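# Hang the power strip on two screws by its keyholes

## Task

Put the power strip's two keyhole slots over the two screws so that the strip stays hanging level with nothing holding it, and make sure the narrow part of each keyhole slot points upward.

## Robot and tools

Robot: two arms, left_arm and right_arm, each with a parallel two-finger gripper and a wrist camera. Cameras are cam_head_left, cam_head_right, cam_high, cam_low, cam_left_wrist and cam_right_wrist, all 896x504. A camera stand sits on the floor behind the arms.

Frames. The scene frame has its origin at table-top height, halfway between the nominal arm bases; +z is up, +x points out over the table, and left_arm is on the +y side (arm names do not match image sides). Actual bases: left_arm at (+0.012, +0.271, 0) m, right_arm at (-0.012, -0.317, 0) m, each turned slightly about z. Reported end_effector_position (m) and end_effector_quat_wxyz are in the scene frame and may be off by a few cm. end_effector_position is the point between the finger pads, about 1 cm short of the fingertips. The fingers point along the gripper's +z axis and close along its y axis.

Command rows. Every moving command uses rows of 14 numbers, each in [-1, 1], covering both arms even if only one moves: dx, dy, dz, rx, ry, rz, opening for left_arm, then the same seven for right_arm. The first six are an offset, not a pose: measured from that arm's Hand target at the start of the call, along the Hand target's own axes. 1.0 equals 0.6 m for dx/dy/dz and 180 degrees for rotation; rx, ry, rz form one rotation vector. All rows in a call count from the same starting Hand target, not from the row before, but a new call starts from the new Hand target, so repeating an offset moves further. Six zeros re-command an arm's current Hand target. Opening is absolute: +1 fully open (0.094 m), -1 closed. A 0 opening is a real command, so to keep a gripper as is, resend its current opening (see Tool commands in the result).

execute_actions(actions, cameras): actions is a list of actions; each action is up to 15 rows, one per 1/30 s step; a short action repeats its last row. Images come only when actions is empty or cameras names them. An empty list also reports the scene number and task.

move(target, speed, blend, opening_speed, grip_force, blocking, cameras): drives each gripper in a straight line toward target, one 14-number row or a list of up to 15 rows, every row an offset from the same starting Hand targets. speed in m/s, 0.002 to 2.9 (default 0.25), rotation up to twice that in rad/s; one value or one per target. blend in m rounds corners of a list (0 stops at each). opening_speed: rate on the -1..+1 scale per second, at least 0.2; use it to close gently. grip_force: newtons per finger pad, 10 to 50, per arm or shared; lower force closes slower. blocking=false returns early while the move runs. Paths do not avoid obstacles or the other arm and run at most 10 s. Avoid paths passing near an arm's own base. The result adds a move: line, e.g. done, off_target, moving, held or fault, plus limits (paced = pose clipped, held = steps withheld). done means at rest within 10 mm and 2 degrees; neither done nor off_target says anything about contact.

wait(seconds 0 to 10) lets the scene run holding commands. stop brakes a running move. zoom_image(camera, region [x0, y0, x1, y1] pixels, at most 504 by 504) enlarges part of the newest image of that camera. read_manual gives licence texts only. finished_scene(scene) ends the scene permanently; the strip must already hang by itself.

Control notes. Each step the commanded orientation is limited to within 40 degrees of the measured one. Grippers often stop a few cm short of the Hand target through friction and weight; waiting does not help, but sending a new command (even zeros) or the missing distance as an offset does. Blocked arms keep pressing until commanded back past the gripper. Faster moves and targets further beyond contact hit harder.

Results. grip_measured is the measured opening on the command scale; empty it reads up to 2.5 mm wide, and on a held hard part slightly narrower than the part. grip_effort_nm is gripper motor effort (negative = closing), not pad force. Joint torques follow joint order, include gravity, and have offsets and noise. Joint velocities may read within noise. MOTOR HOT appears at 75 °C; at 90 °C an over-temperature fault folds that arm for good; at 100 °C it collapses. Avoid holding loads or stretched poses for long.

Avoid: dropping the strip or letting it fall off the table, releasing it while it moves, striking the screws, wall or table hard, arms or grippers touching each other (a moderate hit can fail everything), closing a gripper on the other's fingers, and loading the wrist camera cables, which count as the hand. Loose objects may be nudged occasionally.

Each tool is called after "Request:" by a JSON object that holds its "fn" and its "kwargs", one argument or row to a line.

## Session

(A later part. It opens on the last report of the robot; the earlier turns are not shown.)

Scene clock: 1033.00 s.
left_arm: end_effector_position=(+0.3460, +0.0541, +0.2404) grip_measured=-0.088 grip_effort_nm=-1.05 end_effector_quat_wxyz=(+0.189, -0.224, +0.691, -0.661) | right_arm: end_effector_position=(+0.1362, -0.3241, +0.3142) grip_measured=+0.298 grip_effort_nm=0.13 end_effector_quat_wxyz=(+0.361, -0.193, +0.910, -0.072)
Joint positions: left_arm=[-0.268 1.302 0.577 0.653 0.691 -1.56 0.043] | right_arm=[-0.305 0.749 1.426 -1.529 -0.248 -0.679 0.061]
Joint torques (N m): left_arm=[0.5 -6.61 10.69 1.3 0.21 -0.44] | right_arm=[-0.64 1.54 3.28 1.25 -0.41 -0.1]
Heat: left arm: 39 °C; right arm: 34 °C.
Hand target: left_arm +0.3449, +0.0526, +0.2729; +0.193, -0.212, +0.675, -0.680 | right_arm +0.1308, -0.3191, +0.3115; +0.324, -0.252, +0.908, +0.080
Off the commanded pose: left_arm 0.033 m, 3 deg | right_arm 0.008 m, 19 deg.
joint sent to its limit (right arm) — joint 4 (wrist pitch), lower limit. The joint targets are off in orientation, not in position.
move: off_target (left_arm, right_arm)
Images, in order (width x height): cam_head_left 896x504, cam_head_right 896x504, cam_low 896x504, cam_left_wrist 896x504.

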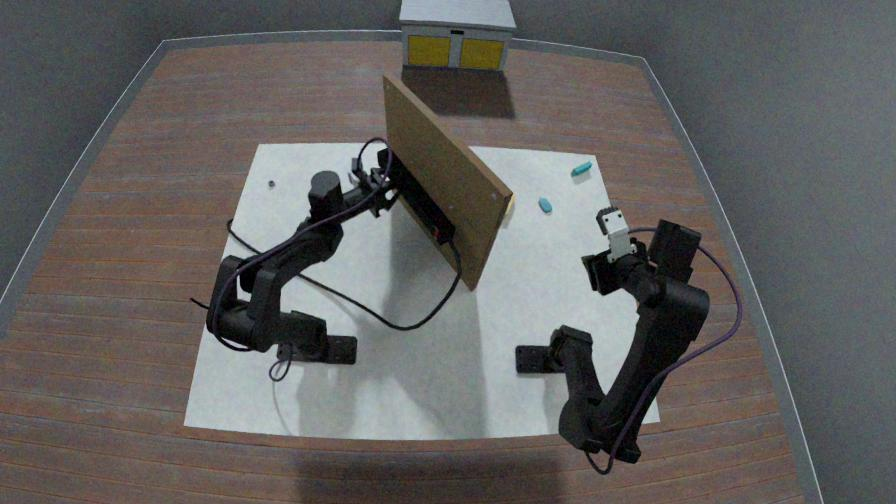

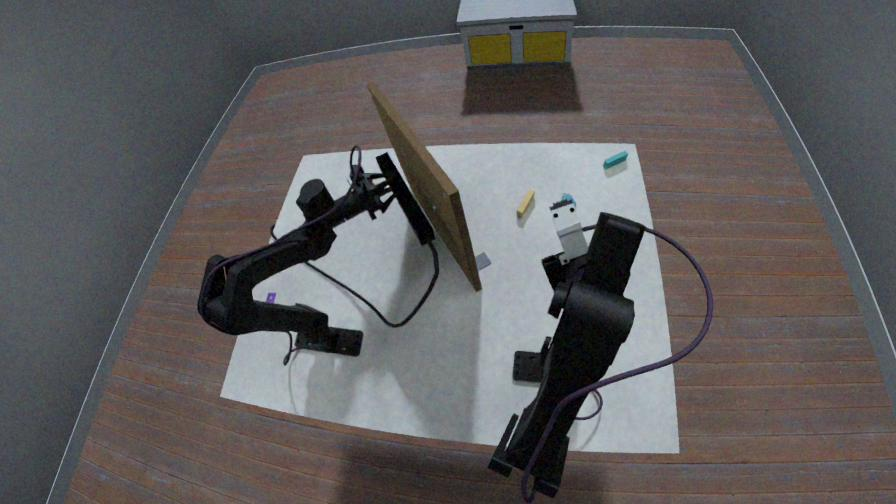

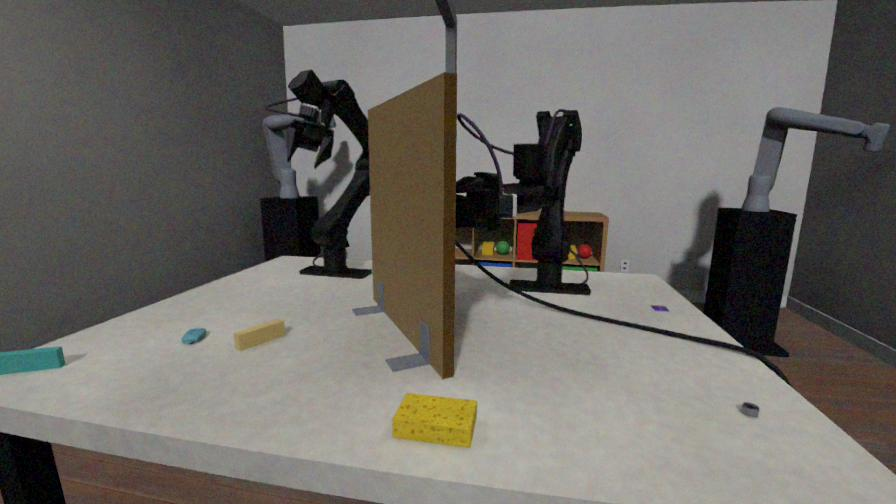

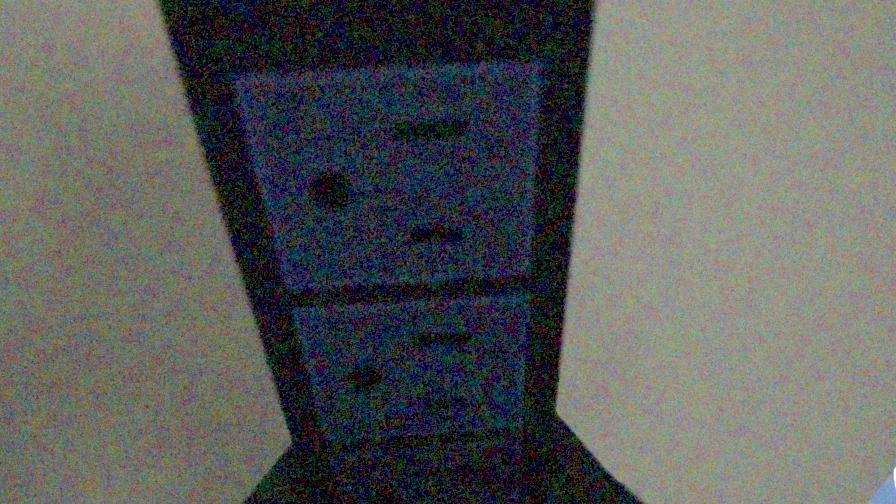

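Request:
{"fn": "move", "kwargs": {
  "target": [-0.005,-0.022,0,0,-0.007,0.01,-0.3,0,0,0,0,0,0,0.3],
  "speed": 0.05,
  "cameras": ["cam_head_left","cam_head_right"]
}}

Request:
{"fn": "zoom_image", "kwargs": {
  "camera": "cam_head_left",
  "region": [360, 130, 480, 250]
}}

Request:
{"fn": "zoom_image", "kwargs": {
  "camera": "cam_head_right",
  "region": [360, 130, 480, 250]
}}

Scene clock: 1052.60 s.
left_arm: end_effector_position=(+0.3463, +0.0540, +0.2522) grip_measured=-0.088 grip_effort_nm=-1.05 end_effector_quat_wxyz=(+0.191, -0.222, +0.692, -0.659) | right_arm: end_effector_position=(+0.1362, -0.3241, +0.3142) grip_measured=+0.298 grip_effort_nm=0.13 end_effector_quat_wxyz=(+0.361, -0.193, +0.910, -0.072)
Joint positions: left_arm=[-0.268 1.276 0.613 0.588 0.691 -1.551 0.043] | right_arm=[-0.305 0.749 1.426 -1.529 -0.248 -0.679 0.061]
Joint torques (N m): left_arm=[0.4 -6.52 11.06 1.29 -0.08 -0.23] | right_arm=[-0.66 1.48 3.19 1.26 -0.43 -0.11]
Heat: left arm: 40 °C; right arm: 33 °C.
Hand target: left_arm +0.3477, +0.0544, +0.2860; +0.211, -0.209, +0.677, -0.674 | right_arm +0.1308, -0.3191, +0.3115; +0.324, -0.252, +0.908, +0.080
Off the commanded pose: left_arm 0.034 m, 4 deg | right_arm 0.008 m, 19 deg.
joint sent to its limit (right arm) — joint 4 (wrist pitch), lower limit. The joint targets are off in orientation, not in position.
move: off_target (left_arm, right_arm)
Images, in order (width x height): cam_head_left 896x504, cam_head_right 896x504.

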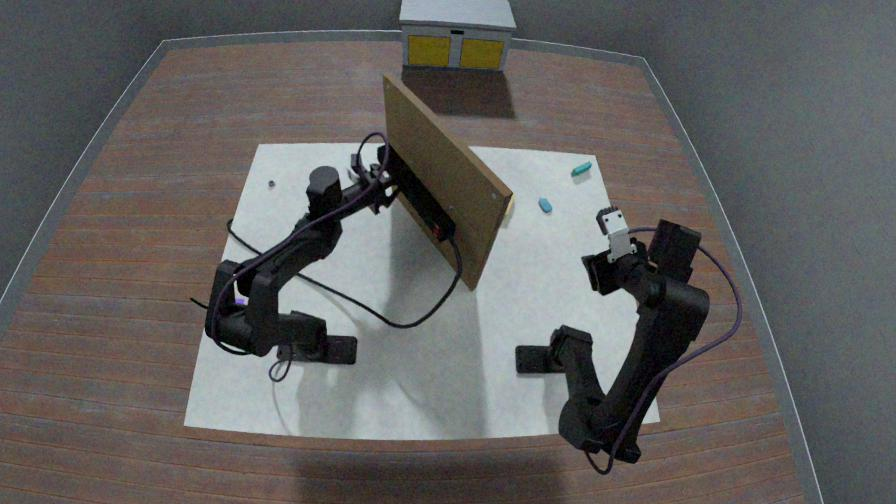

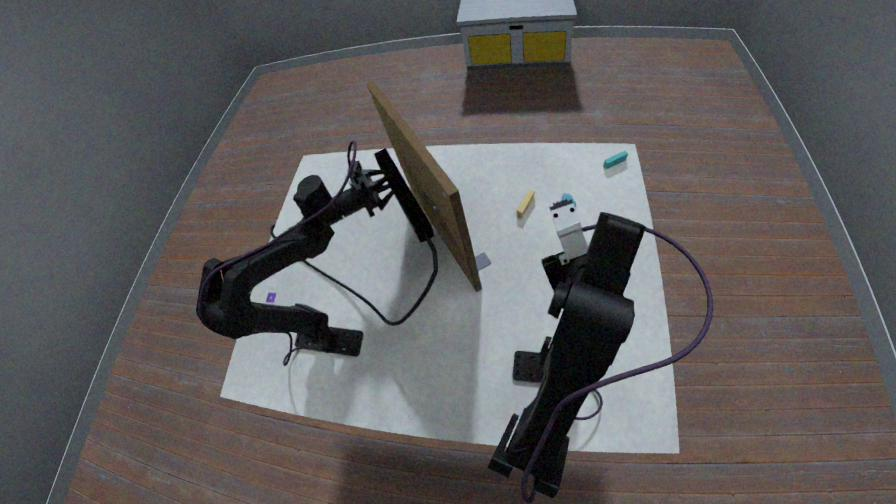

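Scaled by 4.200.

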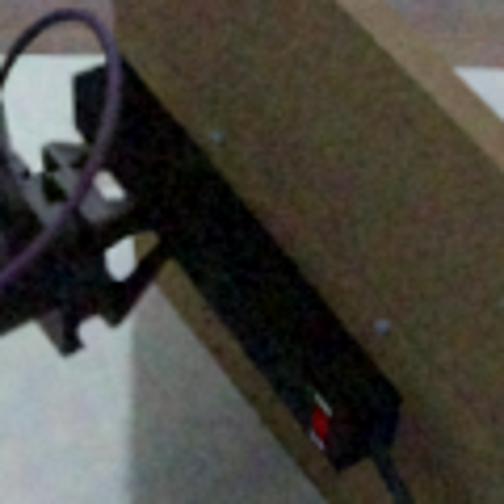

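Scaled by 4.200.

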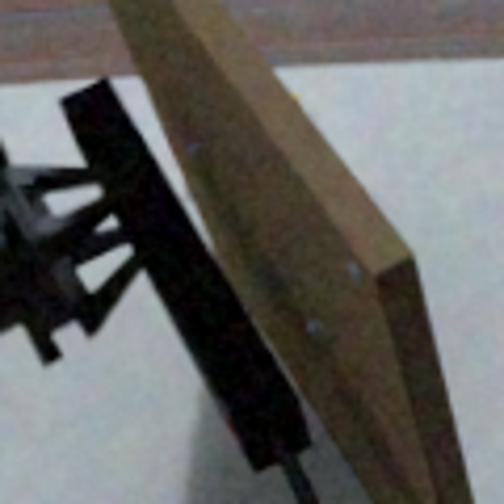

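Request:
{"fn": "move", "kwargs": {
  "target": [-0.005,0,0,0,0,0.02,-0.3,0,0,0,0,0,0,0.3],
  "speed": 0.05
}}

Scene clock: 1059.20 s.
left_arm: end_effector_position=(+0.3476, +0.0560, +0.2522) grip_measured=-0.088 grip_effort_nm=-1.05 end_effector_quat_wxyz=(+0.213, -0.202, +0.698, -0.652) | right_arm: end_effector_position=(+0.1362, -0.3241, +0.3142) grip_measured=+0.298 grip_effort_nm=0.13 end_effector_quat_wxyz=(+0.361, -0.193, +0.910, -0.072)
Joint positions: left_arm=[-0.262 1.276 0.613 0.588 0.691 -1.489 0.043] | right_arm=[-0.305 0.749 1.426 -1.529 -0.248 -0.679 0.061]
Joint torques (N m): left_arm=[0.53 -6 11.43 1.28 0.03 -0.16] | right_arm=[-0.68 1.51 3.15 1.29 -0.42 -0.11]
Heat: left arm: 40 °C; right arm: 32 °C.
Hand target: left_arm +0.3502, +0.0561, +0.2861; +0.232, -0.187, +0.683, -0.667 | right_arm +0.1308, -0.3191, +0.3115; +0.324, -0.252, +0.908, +0.080
Off the commanded pose: left_arm 0.034 m, 4 deg | right_arm 0.008 m, 19 deg.
joint sent to its limit (right arm) — joint 4 (wrist pitch), lower limit. The joint targets are off in orientation, not in position.
move: off_target (left_arm, right_arm)

Request:
{"fn": "move", "kwargs": {
  "target": [0,0,0,0,0,-0.029,-0.3,0,0,0,0,0,0,0.3],
  "speed": 0.05,
  "cameras": ["cam_head_left","cam_head_right","cam_left_wrist"]
}}

Request:
{"fn": "zoom_image", "kwargs": {
  "camera": "cam_head_left",
  "region": [360, 130, 480, 250]
}}

Scene clock: 1066.17 s.
left_arm: end_effector_position=(+0.3476, +0.0560, +0.2522) grip_measured=-0.088 grip_effort_nm=-1.05 end_effector_quat_wxyz=(+0.193, -0.225, +0.692, -0.659) | right_arm: end_effector_position=(+0.1362, -0.3241, +0.3142) grip_measured=+0.298 grip_effort_nm=0.13 end_effector_quat_wxyz=(+0.361, -0.193, +0.910, -0.072)
Joint positions: left_arm=[-0.262 1.276 0.613 0.588 0.691 -1.553 0.043] | right_arm=[-0.305 0.749 1.426 -1.529 -0.248 -0.679 0.061]
Joint torques (N m): left_arm=[0.62 -5.87 11.51 1.32 0.04 -0.48] | right_arm=[-0.7 1.58 3.28 1.29 -0.37 -0.09]
Heat: left arm: 40 °C; right arm: 32 °C.
Hand target: left_arm +0.3502, +0.0561, +0.2861; +0.201, -0.218, +0.674, -0.677 | right_arm +0.1308, -0.3191, +0.3115; +0.324, -0.252, +0.908, +0.080
Off the commanded pose: left_arm 0.034 m, 3 deg | right_arm 0.008 m, 19 deg.
joint sent to its limit (right arm) — joint 4 (wrist pitch), lower limit. The joint targets are off in orientation, not in position.
move: off_target (left_arm, right_arm)
Images, in order (width x height): cam_head_left 896x504, cam_head_right 896x504, cam_left_wrist 896x504.

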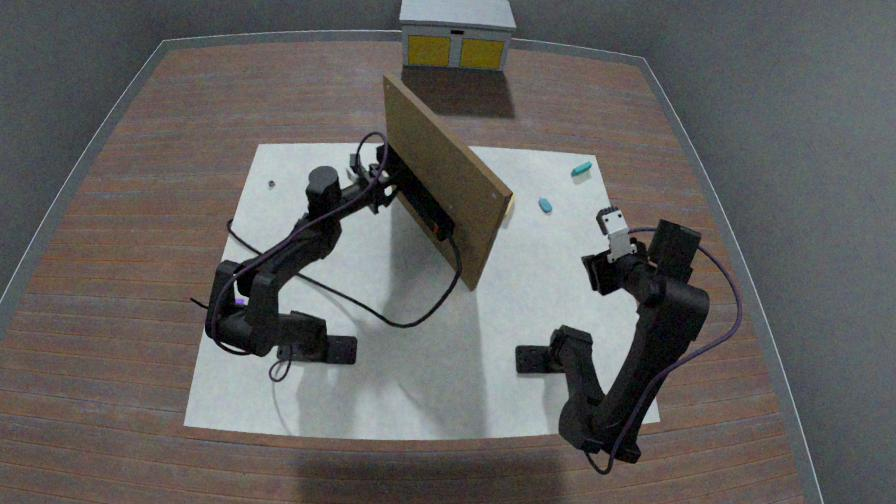

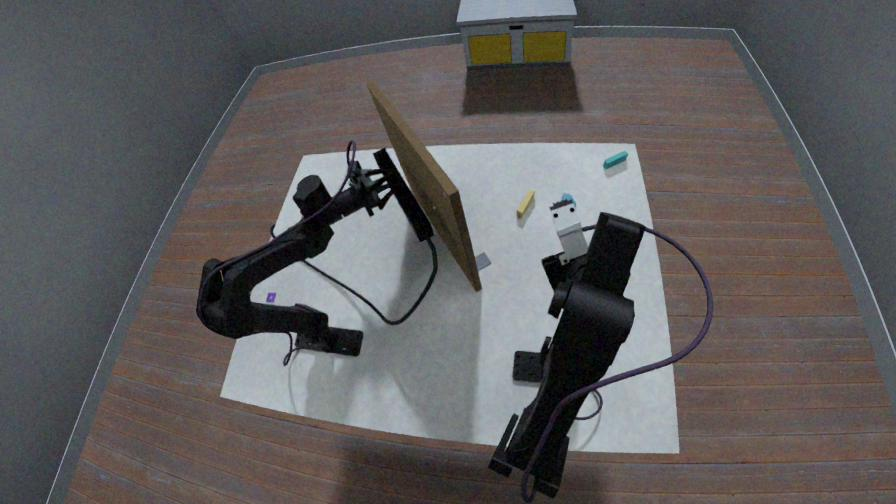

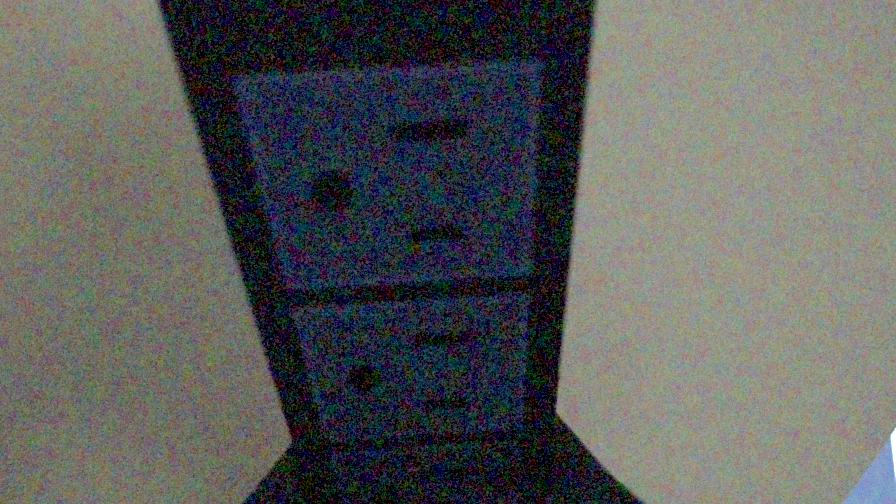

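Scaled by 4.200.

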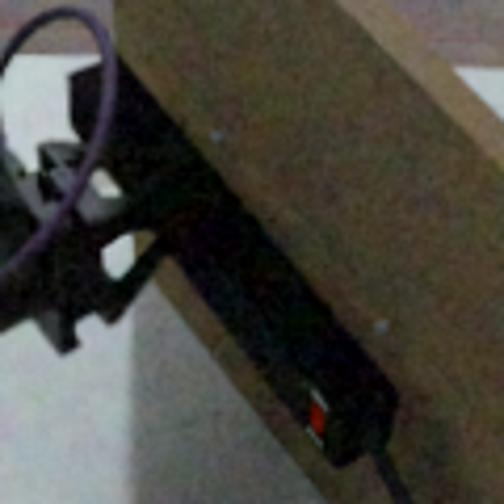

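Request:
{"fn": "move", "kwargs": {
  "target": [0,0,0,0,0,0.0156,-0.3,0,0,0,0,0,0,0.3],
  "speed": 0.05
}}

Scene clock: 1072.77 s.
left_arm: end_effector_position=(+0.3476, +0.0560, +0.2522) grip_measured=-0.088 grip_effort_nm=-1.05 end_effector_quat_wxyz=(+0.200, -0.217, +0.694, -0.657) | right_arm: end_effector_position=(+0.1362, -0.3241, +0.3142) grip_measured=+0.298 grip_effort_nm=0.13 end_effector_quat_wxyz=(+0.361, -0.193, +0.910, -0.072)
Joint positions: left_arm=[-0.262 1.276 0.613 0.588 0.691 -1.53 0.043] | right_arm=[-0.305 0.749 1.426 -1.529 -0.248 -0.679 0.061]
Joint torques (N m): left_arm=[0.51 -6 11.54 1.3 0.04 -0.19] | right_arm=[-0.84 1.44 3.32 1.27 -0.35 -0.11]
Heat: left arm: 40 °C; right arm: 32 °C.
Hand target: left_arm +0.3502, +0.0561, +0.2861; +0.218, -0.201, +0.679, -0.672 | right_arm +0.1308, -0.3191, +0.3115; +0.324, -0.252, +0.908, +0.080
Off the commanded pose: left_arm 0.034 m, 4 deg | right_arm 0.008 m, 19 deg.
joint sent to its limit (right arm) — joint 4 (wrist pitch), lower limit. The joint targets are off in orientation, not in position.
move: off_target (left_arm, right_arm)

Request:
{"fn": "move", "kwargs": {
  "target": [0.001,0,0.05,0,0,0,-0.3,0,0,0,0,0,0,0.3],
  "speed": 0.04,
  "cameras": ["cam_head_left","cam_head_right"]
}}

Request:
{"fn": "zoom_image", "kwargs": {
  "camera": "cam_head_left",
  "region": [360, 130, 480, 250]
}}

Request:
{"fn": "zoom_image", "kwargs": {
  "camera": "cam_head_right",
  "region": [360, 130, 480, 250]
}}

Scene clock: 1082.13 s.
left_arm: end_effector_position=(+0.3607, +0.0376, +0.2584) grip_measured=-0.088 grip_effort_nm=-1.05 end_effector_quat_wxyz=(+0.203, -0.215, +0.694, -0.656) | right_arm: end_effector_position=(+0.1362, -0.3241, +0.3142) grip_measured=+0.298 grip_effort_nm=0.13 end_effector_quat_wxyz=(+0.361, -0.193, +0.910, -0.072)
Joint positions: left_arm=[-0.317 1.343 0.685 0.588 0.634 -1.529 0.043] | right_arm=[-0.305 0.749 1.426 -1.529 -0.248 -0.679 0.061]
Joint torques (N m): left_arm=[-0.72 -4.05 11.45 1.63 -0.13 -0.18] | right_arm=[-0.69 1.55 3.3 1.28 -0.41 -0.11]
Heat: left arm: 40 °C; right arm: 32 °C.
Hand target: left_arm +0.3667, +0.0311, +0.2860; +0.218, -0.202, +0.679, -0.672 | right_arm +0.1308, -0.3191, +0.3115; +0.324, -0.252, +0.908, +0.080
Off the commanded pose: left_arm 0.029 m, 3 deg | right_arm 0.008 m, 19 deg.
joint sent to its limit (right arm) — joint 4 (wrist pitch), lower limit. The joint targets are off in orientation, not in position.
move: off_target (left_arm, right_arm)
Images, in order (width x height): cam_head_left 896x504, cam_head_right 896x504.

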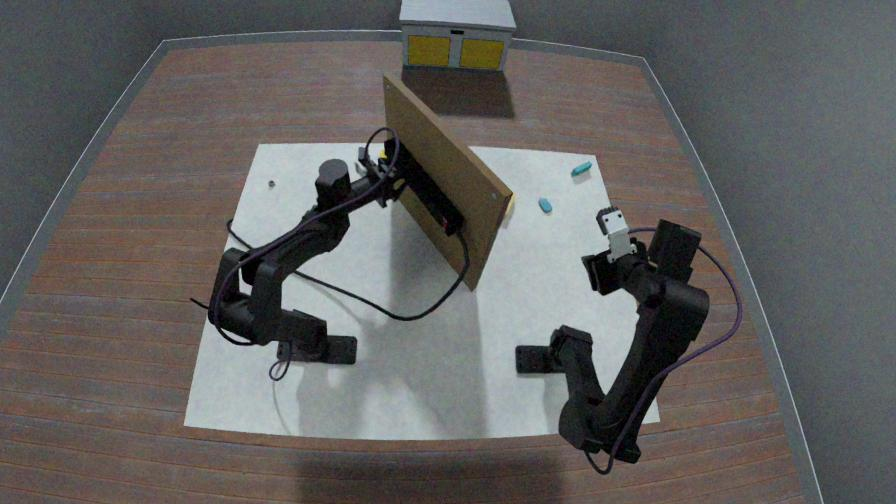

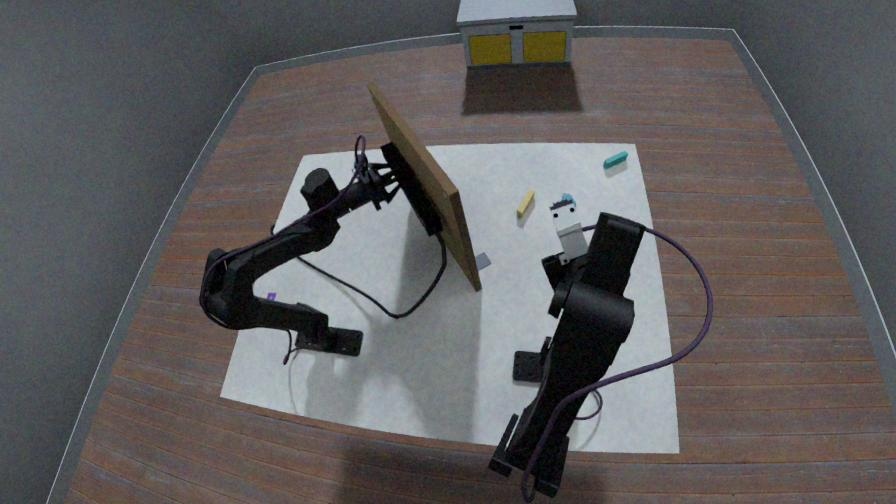

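Scaled by 4.200.

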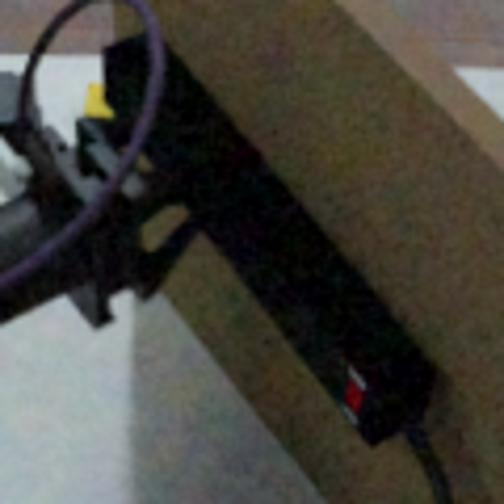

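Scaled by 4.200.

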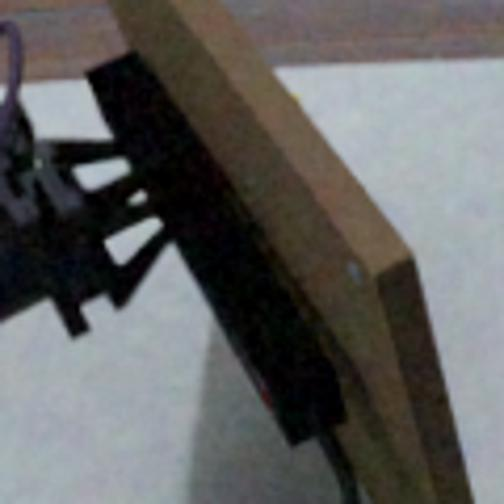

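Request:
{"fn": "move", "kwargs": {
  "target": [0,0.03,0.02,0,0,0,-0.3,0,0,0,0,0,0,0.3],
  "speed": 0.03
}}

Scene clock: 1088.33 s.
left_arm: end_effector_position=(+0.3621, +0.0364, +0.2572) grip_measured=-0.088 grip_effort_nm=-1.05 end_effector_quat_wxyz=(+0.202, -0.207, +0.694, -0.660) | right_arm: end_effector_position=(+0.1362, -0.3241, +0.3142) grip_measured=+0.298 grip_effort_nm=0.13 end_effector_quat_wxyz=(+0.361, -0.193, +0.910, -0.072)
Joint positions: left_arm=[-0.313 1.363 0.685 0.617 0.652 -1.528 0.043] | right_arm=[-0.305 0.749 1.426 -1.529 -0.248 -0.679 0.061]
Joint torques (N m): left_arm=[-2.82 -0.4 9.92 2.24 -0.62 -0.19] | right_arm=[-0.61 1.59 3.18 1.26 -0.39 -0.13]
Heat: left arm: 40 °C; right arm: 31 °C.
Hand target: left_arm +0.3738, +0.0214, +0.2679; +0.218, -0.201, +0.679, -0.672 | right_arm +0.1308, -0.3191, +0.3115; +0.324, -0.252, +0.908, +0.080
Off the commanded pose: left_arm 0.022 m, 3 deg | right_arm 0.008 m, 19 deg.
joint sent to its limit (right arm) — joint 4 (wrist pitch), lower limit. The joint targets are off in orientation, not in position.
move: off_target (left_arm, right_arm)

Request:
{"fn": "move", "kwargs": {
  "target": [
    [0.005,0.012,0,0,-0.01,0,-0.3,0,0,0,0,0,0,0.3]
  ],
  "speed": 0.03
}}

Request:
{"fn": "move", "kwargs": {
  "target": [
    [0,0.012,0,0,0,0,-0.3,0,0,0,0,0,0,0.3]
  ],
  "speed": 0.03
}}

Scene clock: 1095.47 s.
left_arm: end_effector_position=(+0.3619, +0.0366, +0.2566) grip_measured=-0.088 grip_effort_nm=-1.05 end_effector_quat_wxyz=(+0.210, -0.204, +0.689, -0.663) | right_arm: end_effector_position=(+0.1362, -0.3241, +0.3142) grip_measured=+0.298 grip_effort_nm=0.13 end_effector_quat_wxyz=(+0.361, -0.193, +0.910, -0.072)
Joint positions: left_arm=[-0.316 1.368 0.669 0.658 0.643 -1.528 0.043] | right_arm=[-0.305 0.749 1.426 -1.529 -0.248 -0.679 0.061]
Joint torques (N m): left_arm=[-4.46 -0.99 8.32 2.09 -1.13 -0.2] | right_arm=[-0.76 1.57 3.28 1.27 -0.38 -0.12]
Heat: left arm: 40 °C; right arm: 31 °C.
Hand target: left_arm +0.3715, +0.0199, +0.2606; +0.228, -0.212, +0.675, -0.669 | right_arm +0.1308, -0.3191, +0.3115; +0.324, -0.252, +0.908, +0.080
Off the commanded pose: left_arm 0.020 m, 3 deg | right_arm 0.008 m, 19 deg.
joint sent to its limit (right arm) — joint 4 (wrist pitch), lower limit. The joint targets are off in orientation, not in position.
move: off_target (left_arm, right_arm)

Scene clock: 1096.57 s.
left_arm: end_effector_position=(+0.3617, +0.0365, +0.2557) grip_measured=-0.088 grip_effort_nm=-1.05 end_effector_quat_wxyz=(+0.219, -0.196, +0.683, -0.669) | right_arm: end_effector_position=(+0.1362, -0.3241, +0.3142) grip_measured=+0.298 grip_effort_nm=0.13 end_effector_quat_wxyz=(+0.361, -0.193, +0.910, -0.072)
Joint positions: left_arm=[-0.317 1.382 0.647 0.723 0.639 -1.528 0.043] | right_arm=[-0.305 0.749 1.426 -1.529 -0.248 -0.679 0.061]
Joint torques (N m): left_arm=[-4.34 -0.8 8.4 1.83 -1.1 -0.18] | right_arm=[-0.69 1.44 3.26 1.26 -0.39 -0.11]
Heat: left arm: 40 °C; right arm: 31 °C.
Hand target: left_arm +0.3717, +0.0200, +0.2535; +0.229, -0.212, +0.675, -0.669 | right_arm +0.1308, -0.3191, +0.3115; +0.324, -0.252, +0.908, +0.080
Off the commanded pose: left_arm 0.019 m, 2 deg | right_arm 0.008 m, 19 deg.
joint sent to its limit (right arm) — joint 4 (wrist pitch), lower limit. The joint targets are off in orientation, not in position.
move: off_target (left_arm, right_arm)

Request:
{"fn": "move", "kwargs": {
  "target": [
    [0,0,-0.022,0,0,0,-0.3,0,0,0,0,0,0,0.3]
  ],
  "speed": 0.03
}}

Scene clock: 1102.93 s.
left_arm: end_effector_position=(+0.3615, +0.0371, +0.2555) grip_measured=-0.088 grip_effort_nm=-1.05 end_effector_quat_wxyz=(+0.224, -0.196, +0.680, -0.670) | right_arm: end_effector_position=(+0.1362, -0.3241, +0.3142) grip_measured=+0.298 grip_effort_nm=0.13 end_effector_quat_wxyz=(+0.361, -0.193, +0.910, -0.072)
Joint positions: left_arm=[-0.319 1.382 0.638 0.74 0.631 -1.528 0.043] | right_arm=[-0.305 0.749 1.426 -1.529 -0.248 -0.679 0.061]
Joint torques (N m): left_arm=[-2.35 -3.62 6.43 1.61 -0.76 -0.19] | right_arm=[-0.9 1.52 3.22 1.3 -0.39 -0.11]
Heat: left arm: 40 °C; right arm: 31 °C.
Hand target: left_arm +0.3639, +0.0306, +0.2535; +0.228, -0.212, +0.675, -0.669 | right_arm +0.1308, -0.3191, +0.3115; +0.324, -0.252, +0.908, +0.080
Off the commanded pose: left_arm 0.007 m, 2 deg | right_arm 0.008 m, 19 deg.
joint sent to its limit (right arm) — joint 4 (wrist pitch), lower limit. The joint targets are off in orientation, not in position.
move: off_target (right_arm)

Request:
{"fn": "move", "kwargs": {
  "target": [
    [0,0.012,0,0,0,-0.014,-0.3,0,0,0,0,0,0,0.3]
  ],
  "speed": 0.03,
  "cameras": ["cam_head_left","cam_head_right"]
}}

Request:
{"fn": "zoom_image", "kwargs": {
  "camera": "cam_head_left",
  "region": [360, 130, 480, 250]
}}

Request:
{"fn": "zoom_image", "kwargs": {
  "camera": "cam_head_right",
  "region": [360, 130, 480, 250]
}}

Scene clock: 1112.27 s.
left_arm: end_effector_position=(+0.3614, +0.0374, +0.2537) grip_measured=-0.088 grip_effort_nm=-1.05 end_effector_quat_wxyz=(+0.226, -0.202, +0.675, -0.673) | right_arm: end_effector_position=(+0.1362, -0.3241, +0.3142) grip_measured=+0.298 grip_effort_nm=0.13 end_effector_quat_wxyz=(+0.361, -0.193, +0.910, -0.072)
Joint positions: left_arm=[-0.325 1.386 0.621 0.774 0.613 -1.543 0.043] | right_arm=[-0.305 0.749 1.426 -1.529 -0.248 -0.679 0.061]
Joint torques (N m): left_arm=[-1.83 -2.73 6.19 1.63 -0.57 -0.52] | right_arm=[-0.76 1.5 3.33 1.27 -0.4 -0.12]
Heat: left arm: 40 °C; right arm: 31 °C.
Hand target: left_arm +0.3640, +0.0307, +0.2463; +0.214, -0.227, +0.670, -0.673 | right_arm +0.1308, -0.3191, +0.3115; +0.324, -0.252, +0.908, +0.080
Off the commanded pose: left_arm 0.010 m, 3 deg | right_arm 0.008 m, 19 deg.
joint sent to its limit (right arm) — joint 4 (wrist pitch), lower limit. The joint targets are off in orientation, not in position.
move: off_target (left_arm, right_arm)
Images, in order (width x height): cam_head_left 896x504, cam_head_right 896x504.

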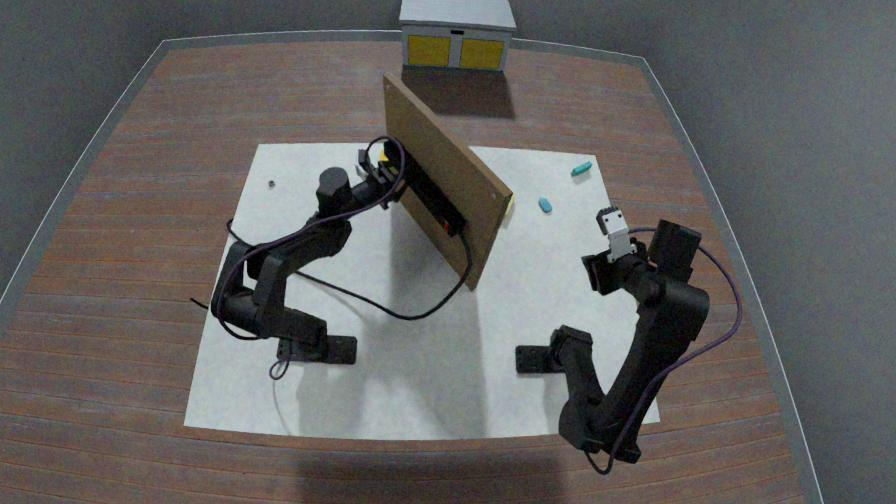

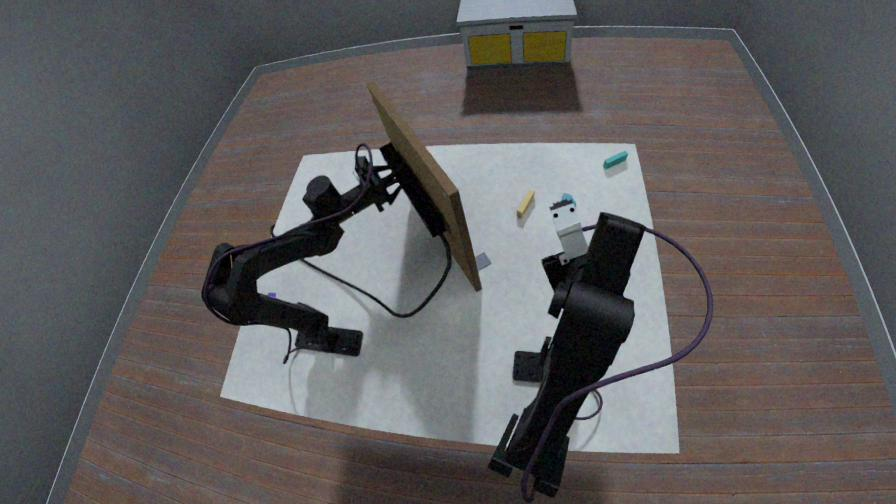

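Scaled by 4.200.

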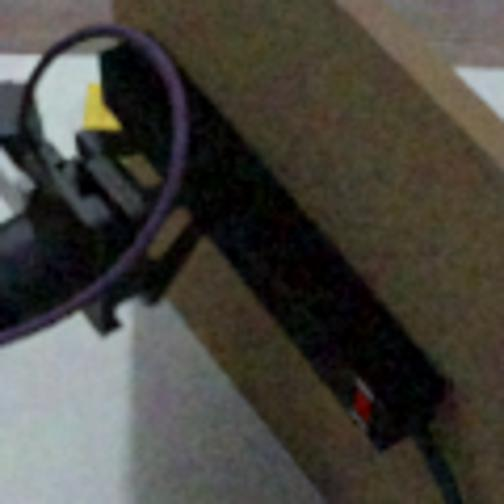

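Scaled by 4.200.

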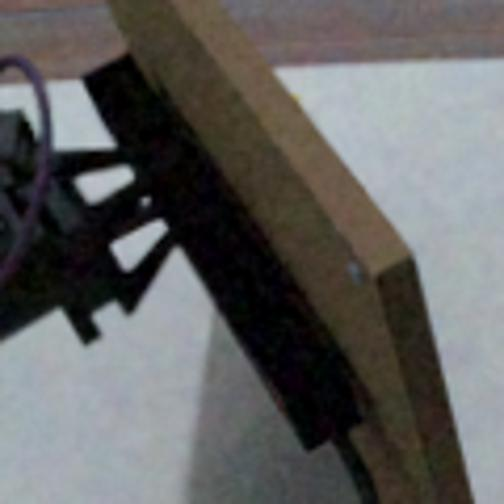

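Request:
{"fn": "move", "kwargs": {
  "target": [
    [0,-0.01,-0.03,-0.008,0,0,-0.3,0,0,0,0,0,0,0.3]
  ],
  "speed": 0.04
}}

Scene clock: 1132.17 s.
left_arm: end_effector_position=(+0.3573, +0.0427, +0.2381) grip_measured=-0.088 grip_effort_nm=-1.05 end_effector_quat_wxyz=(+0.209, -0.226, +0.689, -0.657) | right_arm: end_effector_position=(+0.1362, -0.3241, +0.3142) grip_measured=+0.298 grip_effort_nm=0.13 end_effector_quat_wxyz=(+0.361, -0.193, +0.910, -0.072)
Joint positions: left_arm=[-0.317 1.359 0.6 0.697 0.609 -1.545 0.043] | right_arm=[-0.305 0.749 1.426 -1.529 -0.248 -0.679 0.061]
Joint torques (N m): left_arm=[0.46 -7.19 6.83 1.36 -0.04 -0.33] | right_arm=[-0.85 1.48 3.26 1.24 -0.41 -0.12]
Heat: left arm: 40 °C; right arm: 31 °C.
Hand target: left_arm +0.3534, +0.0453, +0.2523; +0.211, -0.229, +0.679, -0.665 | right_arm +0.1308, -0.3191, +0.3115; +0.324, -0.252, +0.908, +0.080
Off the commanded pose: left_arm 0.015 m, 2 deg | right_arm 0.008 m, 19 deg.
joint sent to its limit (right arm) — joint 4 (wrist pitch), lower limit. The joint targets are off in orientation, not in position.
move: off_target (left_arm, right_arm)

Request:
{"fn": "move", "kwargs": {
  "target": [
    [0,-0.04,0,0,0,0,-0.3,0,0,0,0,0,0,0.3]
  ],
  "speed": 0.04
}}

Scene clock: 1139.63 s.
left_arm: end_effector_position=(+0.3520, +0.0445, +0.2406) grip_measured=-0.088 grip_effort_nm=-1.05 end_effector_quat_wxyz=(+0.195, -0.239, +0.698, -0.646) | right_arm: end_effector_position=(+0.1362, -0.3241, +0.3142) grip_measured=+0.298 grip_effort_nm=0.13 end_effector_quat_wxyz=(+0.361, -0.193, +0.910, -0.072)
Joint positions: left_arm=[-0.317 1.308 0.62 0.58 0.609 -1.545 0.043] | right_arm=[-0.305 0.749 1.426 -1.529 -0.248 -0.679 0.061]
Joint torques (N m): left_arm=[0.49 -6.9 11.02 1.37 0 -0.35] | right_arm=[-0.75 1.51 3.18 1.28 -0.41 -0.11]
Heat: left arm: 40 °C; right arm: 31 °C.
Hand target: left_arm +0.3542, +0.0450, +0.2763; +0.211, -0.230, +0.679, -0.665 | right_arm +0.1308, -0.3191, +0.3115; +0.324, -0.252, +0.908, +0.080
Off the commanded pose: left_arm 0.036 m, 4 deg | right_arm 0.008 m, 19 deg.
joint sent to its limit (right arm) — joint 4 (wrist pitch), lower limit. The joint targets are off in orientation, not in position.
move: off_target (left_arm, right_arm)

Request:
{"fn": "move", "kwargs": {
  "target": [
    [0,0,0,0.016,0,0.012,-0.3,0,0,0,0,0,0,0.3]
  ],
  "speed": 0.04
}}

Scene clock: 1149.67 s.
left_arm: end_effector_position=(+0.3523, +0.0444, +0.2436) grip_measured=-0.088 grip_effort_nm=-1.05 end_effector_quat_wxyz=(+0.199, -0.235, +0.695, -0.649) | right_arm: end_effector_position=(+0.1362, -0.3241, +0.3142) grip_measured=+0.298 grip_effort_nm=0.13 end_effector_quat_wxyz=(+0.361, -0.193, +0.910, -0.072)
Joint positions: left_arm=[-0.317 1.308 0.62 0.594 0.609 -1.545 0.043] | right_arm=[-0.305 0.749 1.426 -1.529 -0.248 -0.679 0.061]
Joint torques (N m): left_arm=[0.51 -5.26 7.9 2.42 0.01 -0.24] | right_arm=[-0.75 1.48 3.28 1.25 -0.42 -0.13]
Heat: left arm: 40 °C; right arm: 31 °C.
Hand target: left_arm +0.3542, +0.0450, +0.2763; +0.229, -0.211, +0.666, -0.678 | right_arm +0.1308, -0.3191, +0.3115; +0.324, -0.252, +0.908, +0.080
Off the commanded pose: left_arm 0.033 m, 6 deg | right_arm 0.008 m, 19 deg.
joint sent to its limit (right arm) — joint 4 (wrist pitch), lower limit. The joint targets are off in orientation, not in position.
move: off_target (left_arm, right_arm)

Request:
{"fn": "move", "kwargs": {
  "target": [
    [0,0,0,0.010,0,0.008,-0.3,0,0,0,0,0,0,0.3]
  ],
  "speed": 0.04
}}

Scene clock: 1153.80 s.
left_arm: end_effector_position=(+0.3532, +0.0441, +0.2605) grip_measured=-0.088 grip_effort_nm=-1.05 end_effector_quat_wxyz=(+0.222, -0.214, +0.679, -0.666) | right_arm: end_effector_position=(+0.1362, -0.3241, +0.3142) grip_measured=+0.298 grip_effort_nm=0.13 end_effector_quat_wxyz=(+0.361, -0.193, +0.910, -0.072)
Joint positions: left_arm=[-0.317 1.308 0.62 0.671 0.609 -1.544 0.043] | right_arm=[-0.305 0.749 1.426 -1.529 -0.248 -0.679 0.061]
Joint torques (N m): left_arm=[0.51 -3.7 6.37 2.42 -0.04 -0.22] | right_arm=[-0.9 1.48 3.38 1.27 -0.4 -0.14]
Heat: left arm: 40 °C; right arm: 31 °C.
Hand target: left_arm +0.3542, +0.0450, +0.2763; +0.241, -0.199, +0.658, -0.685 | right_arm +0.1308, -0.3191, +0.3115; +0.324, -0.252, +0.908, +0.080
Off the commanded pose: left_arm 0.016 m, 4 deg | right_arm 0.008 m, 19 deg.
joint sent to its limit (right arm) — joint 4 (wrist pitch), lower limit. The joint targets are off in orientation, not in position.
move: off_target (left_arm, right_arm)

Request:
{"fn": "move", "kwargs": {
  "target": [
    [0,0,0,-0.027,0,-0.02,-0.3,0,0,0,0,0,0,0.3]
  ],
  "speed": 0.04
}}

Scene clock: 1165.13 s.
left_arm: end_effector_position=(+0.3519, +0.0446, +0.2390) grip_measured=-0.088 grip_effort_nm=-1.05 end_effector_quat_wxyz=(+0.194, -0.241, +0.700, -0.644) | right_arm: end_effector_position=(+0.1362, -0.3241, +0.3142) grip_measured=+0.298 grip_effort_nm=0.13 end_effector_quat_wxyz=(+0.361, -0.193, +0.910, -0.072)
Joint positions: left_arm=[-0.317 1.308 0.62 0.572 0.609 -1.544 0.043] | right_arm=[-0.305 0.749 1.426 -1.529 -0.248 -0.679 0.061]
Joint torques (N m): left_arm=[0.53 -7.06 11.29 1.37 -0.01 -0.33] | right_arm=[-0.72 1.47 3.22 1.26 -0.38 -0.09]
Heat: left arm: 40 °C; right arm: 31 °C.
Hand target: left_arm +0.3542, +0.0450, +0.2763; +0.210, -0.230, +0.680, -0.664 | right_arm +0.1308, -0.3191, +0.3115; +0.324, -0.252, +0.908, +0.080
Off the commanded pose: left_arm 0.037 m, 4 deg | right_arm 0.008 m, 19 deg.
joint sent to its limit (right arm) — joint 4 (wrist pitch), lower limit. The joint targets are off in orientation, not in position.
move: off_target (left_arm, right_arm)

Request:
{"fn": "move", "kwargs": {
  "target": [
    [0,0,0,0.028,0,0.02,-0.3,0,0,0,0,0,0,0.3],
    [0,0,0,0.016,0,0.0115,-0.3,0,0,0,0,0,0,0.3]
  ],
  "speed": 0.05
}}

Scene clock: 1172.73 s.
left_arm: end_effector_position=(+0.3524, +0.0444, +0.2585) grip_measured=-0.088 grip_effort_nm=-1.05 end_effector_quat_wxyz=(+0.222, -0.214, +0.680, -0.666) | right_arm: end_effector_position=(+0.1362, -0.3241, +0.3142) grip_measured=+0.298 grip_effort_nm=0.13 end_effector_quat_wxyz=(+0.361, -0.193, +0.910, -0.072)
Joint positions: left_arm=[-0.317 1.308 0.612 0.678 0.609 -1.544 0.043] | right_arm=[-0.305 0.749 1.426 -1.529 -0.248 -0.679 0.061]
Joint torques (N m): left_arm=[0.53 -4.89 8.75 1.51 -0.05 -0.3] | right_arm=[-0.73 1.52 3.22 1.28 -0.41 -0.14]
Heat: left arm: 40 °C; right arm: 31 °C.
Hand target: left_arm +0.3542, +0.0450, +0.2763; +0.228, -0.212, +0.667, -0.677 | right_arm +0.1308, -0.3191, +0.3115; +0.324, -0.252, +0.908, +0.080
Off the commanded pose: left_arm 0.018 m, 2 deg | right_arm 0.008 m, 19 deg.
joint sent to its limit (right arm) — joint 4 (wrist pitch), lower limit. The joint targets are off in orientation, not in position.
move: off_target (left_arm, right_arm)

Request:
{"fn": "move", "kwargs": {
  "target": [
    [0,0,0,-0.005,0,-0.0035,-0.3,0,0,0,0,0,0,0.3]
  ],
  "speed": 0.04
}}

Request:
{"fn": "move", "kwargs": {
  "target": [
    [0,0,0,-0.004,0,-0.003,-0.3,0,0,0,0,0,0,0.3]
  ],
  "speed": 0.04
}}

Scene clock: 1178.60 s.
left_arm: end_effector_position=(+0.3523, +0.0444, +0.2538) grip_measured=-0.088 grip_effort_nm=-1.05 end_effector_quat_wxyz=(+0.216, -0.220, +0.684, -0.661) | right_arm: end_effector_position=(+0.1362, -0.3241, +0.3142) grip_measured=+0.298 grip_effort_nm=0.13 end_effector_quat_wxyz=(+0.361, -0.193, +0.910, -0.072)
Joint positions: left_arm=[-0.317 1.308 0.612 0.656 0.609 -1.544 0.043] | right_arm=[-0.305 0.749 1.426 -1.529 -0.248 -0.679 0.061]
Joint torques (N m): left_arm=[0.49 -5.57 9.73 1.34 -0.05 -0.31] | right_arm=[-0.77 1.46 3.25 1.24 -0.44 -0.11]
Heat: left arm: 41 °C; right arm: 31 °C.
Hand target: left_arm +0.3542, +0.0450, +0.2763; +0.223, -0.218, +0.671, -0.673 | right_arm +0.1308, -0.3191, +0.3115; +0.324, -0.252, +0.908, +0.080
Off the commanded pose: left_arm 0.023 m, 2 deg | right_arm 0.008 m, 19 deg.
joint sent to its limit (right arm) — joint 4 (wrist pitch), lower limit. The joint targets are off in orientation, not in position.
move: off_target (left_arm, right_arm)

Scene clock: 1179.63 s.
left_arm: end_effector_position=(+0.3520, +0.0445, +0.2472) grip_measured=-0.088 grip_effort_nm=-1.05 end_effector_quat_wxyz=(+0.207, -0.228, +0.690, -0.655) | right_arm: end_effector_position=(+0.1362, -0.3241, +0.3142) grip_measured=+0.298 grip_effort_nm=0.13 end_effector_quat_wxyz=(+0.361, -0.193, +0.910, -0.072)
Joint positions: left_arm=[-0.317 1.308 0.612 0.626 0.609 -1.544 0.043] | right_arm=[-0.305 0.749 1.426 -1.529 -0.248 -0.679 0.061]
Joint torques (N m): left_arm=[0.47 -6.2 10.41 1.31 -0.04 -0.32] | right_arm=[-0.79 1.52 3.22 1.25 -0.41 -0.12]
Heat: left arm: 41 °C; right arm: 31 °C.
Hand target: left_arm +0.3542, +0.0450, +0.2763; +0.218, -0.222, +0.674, -0.670 | right_arm +0.1308, -0.3191, +0.3115; +0.324, -0.252, +0.908, +0.080
Off the commanded pose: left_arm 0.029 m, 3 deg | right_arm 0.008 m, 19 deg.
joint sent to its limit (right arm) — joint 4 (wrist pitch), lower limit. The joint targets are off in orientation, not in position.
move: off_target (left_arm, right_arm)

Request:
{"fn": "move", "kwargs": {
  "target": [
    [-0.004,0,0.027,0,0,0,-0.3,0,0,0,0,0,0,0.3]
  ],
  "speed": 0.04
}}

Scene clock: 1186.60 s.
left_arm: end_effector_position=(+0.3604, +0.0403, +0.2517) grip_measured=-0.088 grip_effort_nm=-1.05 end_effector_quat_wxyz=(+0.211, -0.229, +0.689, -0.655) | right_arm: end_effector_position=(+0.1362, -0.3241, +0.3142) grip_measured=+0.298 grip_effort_nm=0.13 end_effector_quat_wxyz=(+0.361, -0.193, +0.910, -0.072)
Joint positions: left_arm=[-0.327 1.339 0.649 0.625 0.592 -1.544 0.043] | right_arm=[-0.305 0.749 1.426 -1.529 -0.248 -0.679 0.061]
Joint torques (N m): left_arm=[-0.8 -4.11 11.28 1.54 -0.14 -0.32] | right_arm=[-0.75 1.4 3.28 1.26 -0.41 -0.12]
Heat: left arm: 42 °C; right arm: 31 °C.
Hand target: left_arm +0.3657, +0.0334, +0.2761; +0.218, -0.222, +0.674, -0.670 | right_arm +0.1308, -0.3191, +0.3115; +0.324, -0.252, +0.908, +0.080
Off the commanded pose: left_arm 0.026 m, 3 deg | right_arm 0.008 m, 19 deg.
joint sent to its limit (right arm) — joint 4 (wrist pitch), lower limit. The joint targets are off in orientation, not in position.
move: off_target (left_arm, right_arm)

Request:
{"fn": "move", "kwargs": {
  "target": [
    [0.007,0.012,0.006,0,0,0,-0.3,0,0,0,0,0,0,0.3]
  ],
  "speed": 0.03
}}

Request:
{"fn": "move", "kwargs": {
  "target": [
    [0,0.01,0,0,0,0,-0.3,0,0,0,0,0,0,0.3]
  ],
  "speed": 0.03
}}

Scene clock: 1195.50 s.
left_arm: end_effector_position=(+0.3594, +0.0361, +0.2481) grip_measured=-0.088 grip_effort_nm=-1.05 end_effector_quat_wxyz=(+0.206, -0.229, +0.692, -0.653) | right_arm: end_effector_position=(+0.1362, -0.3241, +0.3142) grip_measured=+0.298 grip_effort_nm=0.13 end_effector_quat_wxyz=(+0.361, -0.193, +0.910, -0.072)
Joint positions: left_arm=[-0.339 1.348 0.649 0.625 0.588 -1.544 0.043] | right_arm=[-0.305 0.749 1.426 -1.529 -0.248 -0.679 0.061]
Joint torques (N m): left_arm=[-1.39 -3.55 9.8 1.9 -0.33 -0.32] | right_arm=[-0.73 1.48 3.26 1.26 -0.4 -0.13]
Heat: left arm: 42 °C; right arm: 31 °C.
Hand target: left_arm +0.3644, +0.0281, +0.2689; +0.218, -0.222, +0.674, -0.670 | right_arm +0.1308, -0.3191, +0.3115; +0.324, -0.252, +0.908, +0.080
Off the commanded pose: left_arm 0.023 m, 3 deg | right_arm 0.008 m, 19 deg.
joint sent to its limit (right arm) — joint 4 (wrist pitch), lower limit. The joint targets are off in orientation, not in position.
move: off_target (left_arm, right_arm)

Scene clock: 1196.50 s.
left_arm: end_effector_position=(+0.3596, +0.0360, +0.2478) grip_measured=-0.088 grip_effort_nm=-1.05 end_effector_quat_wxyz=(+0.206, -0.229, +0.692, -0.653) | right_arm: end_effector_position=(+0.1362, -0.3241, +0.3142) grip_measured=+0.298 grip_effort_nm=0.13 end_effector_quat_wxyz=(+0.361, -0.193, +0.910, -0.072)
Joint positions: left_arm=[-0.339 1.349 0.649 0.627 0.588 -1.544 0.043] | right_arm=[-0.305 0.749 1.426 -1.529 -0.248 -0.679 0.061]
Joint torques (N m): left_arm=[-1.54 -2.76 8.38 2.17 -0.32 -0.31] | right_arm=[-0.68 1.68 3.14 1.26 -0.38 -0.13]
Heat: left arm: 42 °C; right arm: 31 °C.
Hand target: left_arm +0.3644, +0.0281, +0.2630; +0.218, -0.222, +0.674, -0.670 | right_arm +0.1308, -0.3191, +0.3115; +0.324, -0.252, +0.908, +0.080
Off the commanded pose: left_arm 0.018 m, 3 deg | right_arm 0.008 m, 19 deg.
joint sent to its limit (right arm) — joint 4 (wrist pitch), lower limit. The joint targets are off in orientation, not in position.
move: off_target (left_arm, right_arm)

Request:
{"fn": "move", "kwargs": {
  "target": [
    [0,0.008,0.003,0,0,0,-0.3,0,0,0,0,0,0,0.3]
  ],
  "speed": 0.03
}}

Request:
{"fn": "move", "kwargs": {
  "target": [
    [0,0.008,0,0,0,0,-0.3,0,0,0,0,0,0,0.3]
  ],
  "speed": 0.03
}}

Request:
{"fn": "move", "kwargs": {
  "target": [
    [0,0.008,0,0,0,0,-0.3,0,0,0,0,0,0,0.3]
  ],
  "speed": 0.03
}}

Scene clock: 1205.03 s.
left_arm: end_effector_position=(+0.3596, +0.0358, +0.2471) grip_measured=-0.088 grip_effort_nm=-1.05 end_effector_quat_wxyz=(+0.207, -0.228, +0.691, -0.655) | right_arm: end_effector_position=(+0.1362, -0.3241, +0.3142) grip_measured=+0.298 grip_effort_nm=0.13 end_effector_quat_wxyz=(+0.361, -0.193, +0.910, -0.072)
Joint positions: left_arm=[-0.339 1.354 0.644 0.641 0.589 -1.545 0.043] | right_arm=[-0.305 0.749 1.426 -1.529 -0.248 -0.679 0.061]
Joint torques (N m): left_arm=[-1.74 -1.95 8.06 2.27 -0.37 -0.29] | right_arm=[-0.84 1.46 3.29 1.23 -0.35 -0.14]
Heat: left arm: 41 °C; right arm: 31 °C.
Hand target: left_arm +0.3654, +0.0267, +0.2581; +0.218, -0.222, +0.674, -0.670 | right_arm +0.1308, -0.3191, +0.3115; +0.324, -0.252, +0.908, +0.080
Off the commanded pose: left_arm 0.015 m, 3 deg | right_arm 0.008 m, 19 deg.
joint sent to its limit (right arm) — joint 4 (wrist pitch), lower limit. The joint targets are off in orientation, not in position.
move: off_target (left_arm, right_arm)

Scene clock: 1206.03 s.
left_arm: end_effector_position=(+0.3597, +0.0357, +0.2471) grip_measured=-0.088 grip_effort_nm=-1.05 end_effector_quat_wxyz=(+0.212, -0.223, +0.686, -0.659) | right_arm: end_effector_position=(+0.1362, -0.3241, +0.3142) grip_measured=+0.298 grip_effort_nm=0.13 end_effector_quat_wxyz=(+0.361, -0.193, +0.910, -0.072)
Joint positions: left_arm=[-0.339 1.363 0.632 0.682 0.589 -1.547 0.043] | right_arm=[-0.305 0.749 1.426 -1.529 -0.248 -0.679 0.061]
Joint torques (N m): left_arm=[-1.78 -1.81 8.01 2.11 -0.4 -0.25] | right_arm=[-0.85 1.58 3.23 1.25 -0.4 -0.11]
Heat: left arm: 41 °C; right arm: 31 °C.
Hand target: left_arm +0.3653, +0.0267, +0.2534; +0.218, -0.222, +0.674, -0.670 | right_arm +0.1308, -0.3191, +0.3115; +0.324, -0.252, +0.908, +0.080
Off the commanded pose: left_arm 0.012 m, 2 deg | right_arm 0.008 m, 19 deg.
joint sent to its limit (right arm) — joint 4 (wrist pitch), lower limit. The joint targets are off in orientation, not in position.
move: off_target (left_arm, right_arm)

Scene clock: 1207.23 s.
left_arm: end_effector_position=(+0.3596, +0.0358, +0.2460) grip_measured=-0.088 grip_effort_nm=-1.05 end_effector_quat_wxyz=(+0.215, -0.219, +0.682, -0.663) | right_arm: end_effector_position=(+0.1362, -0.3241, +0.3142) grip_measured=+0.298 grip_effort_nm=0.13 end_effector_quat_wxyz=(+0.361, -0.193, +0.910, -0.072)
Joint positions: left_arm=[-0.339 1.374 0.618 0.723 0.589 -1.55 0.043] | right_arm=[-0.305 0.749 1.426 -1.529 -0.248 -0.679 0.061]
Joint torques (N m): left_arm=[-1.8 -1.7 7.86 1.93 -0.42 -0.22] | right_arm=[-0.64 1.54 3.29 1.28 -0.4 -0.13]
Heat: left arm: 41 °C; right arm: 31 °C.
Hand target: left_arm +0.3653, +0.0267, +0.2485; +0.218, -0.222, +0.674, -0.670 | right_arm +0.1308, -0.3191, +0.3115; +0.324, -0.252, +0.908, +0.080
Off the commanded pose: left_arm 0.011 m, 1 deg | right_arm 0.008 m, 19 deg.
joint sent to its limit (right arm) — joint 4 (wrist pitch), lower limit. The joint targets are off in orientation, not in position.
move: off_target (left_arm, right_arm)


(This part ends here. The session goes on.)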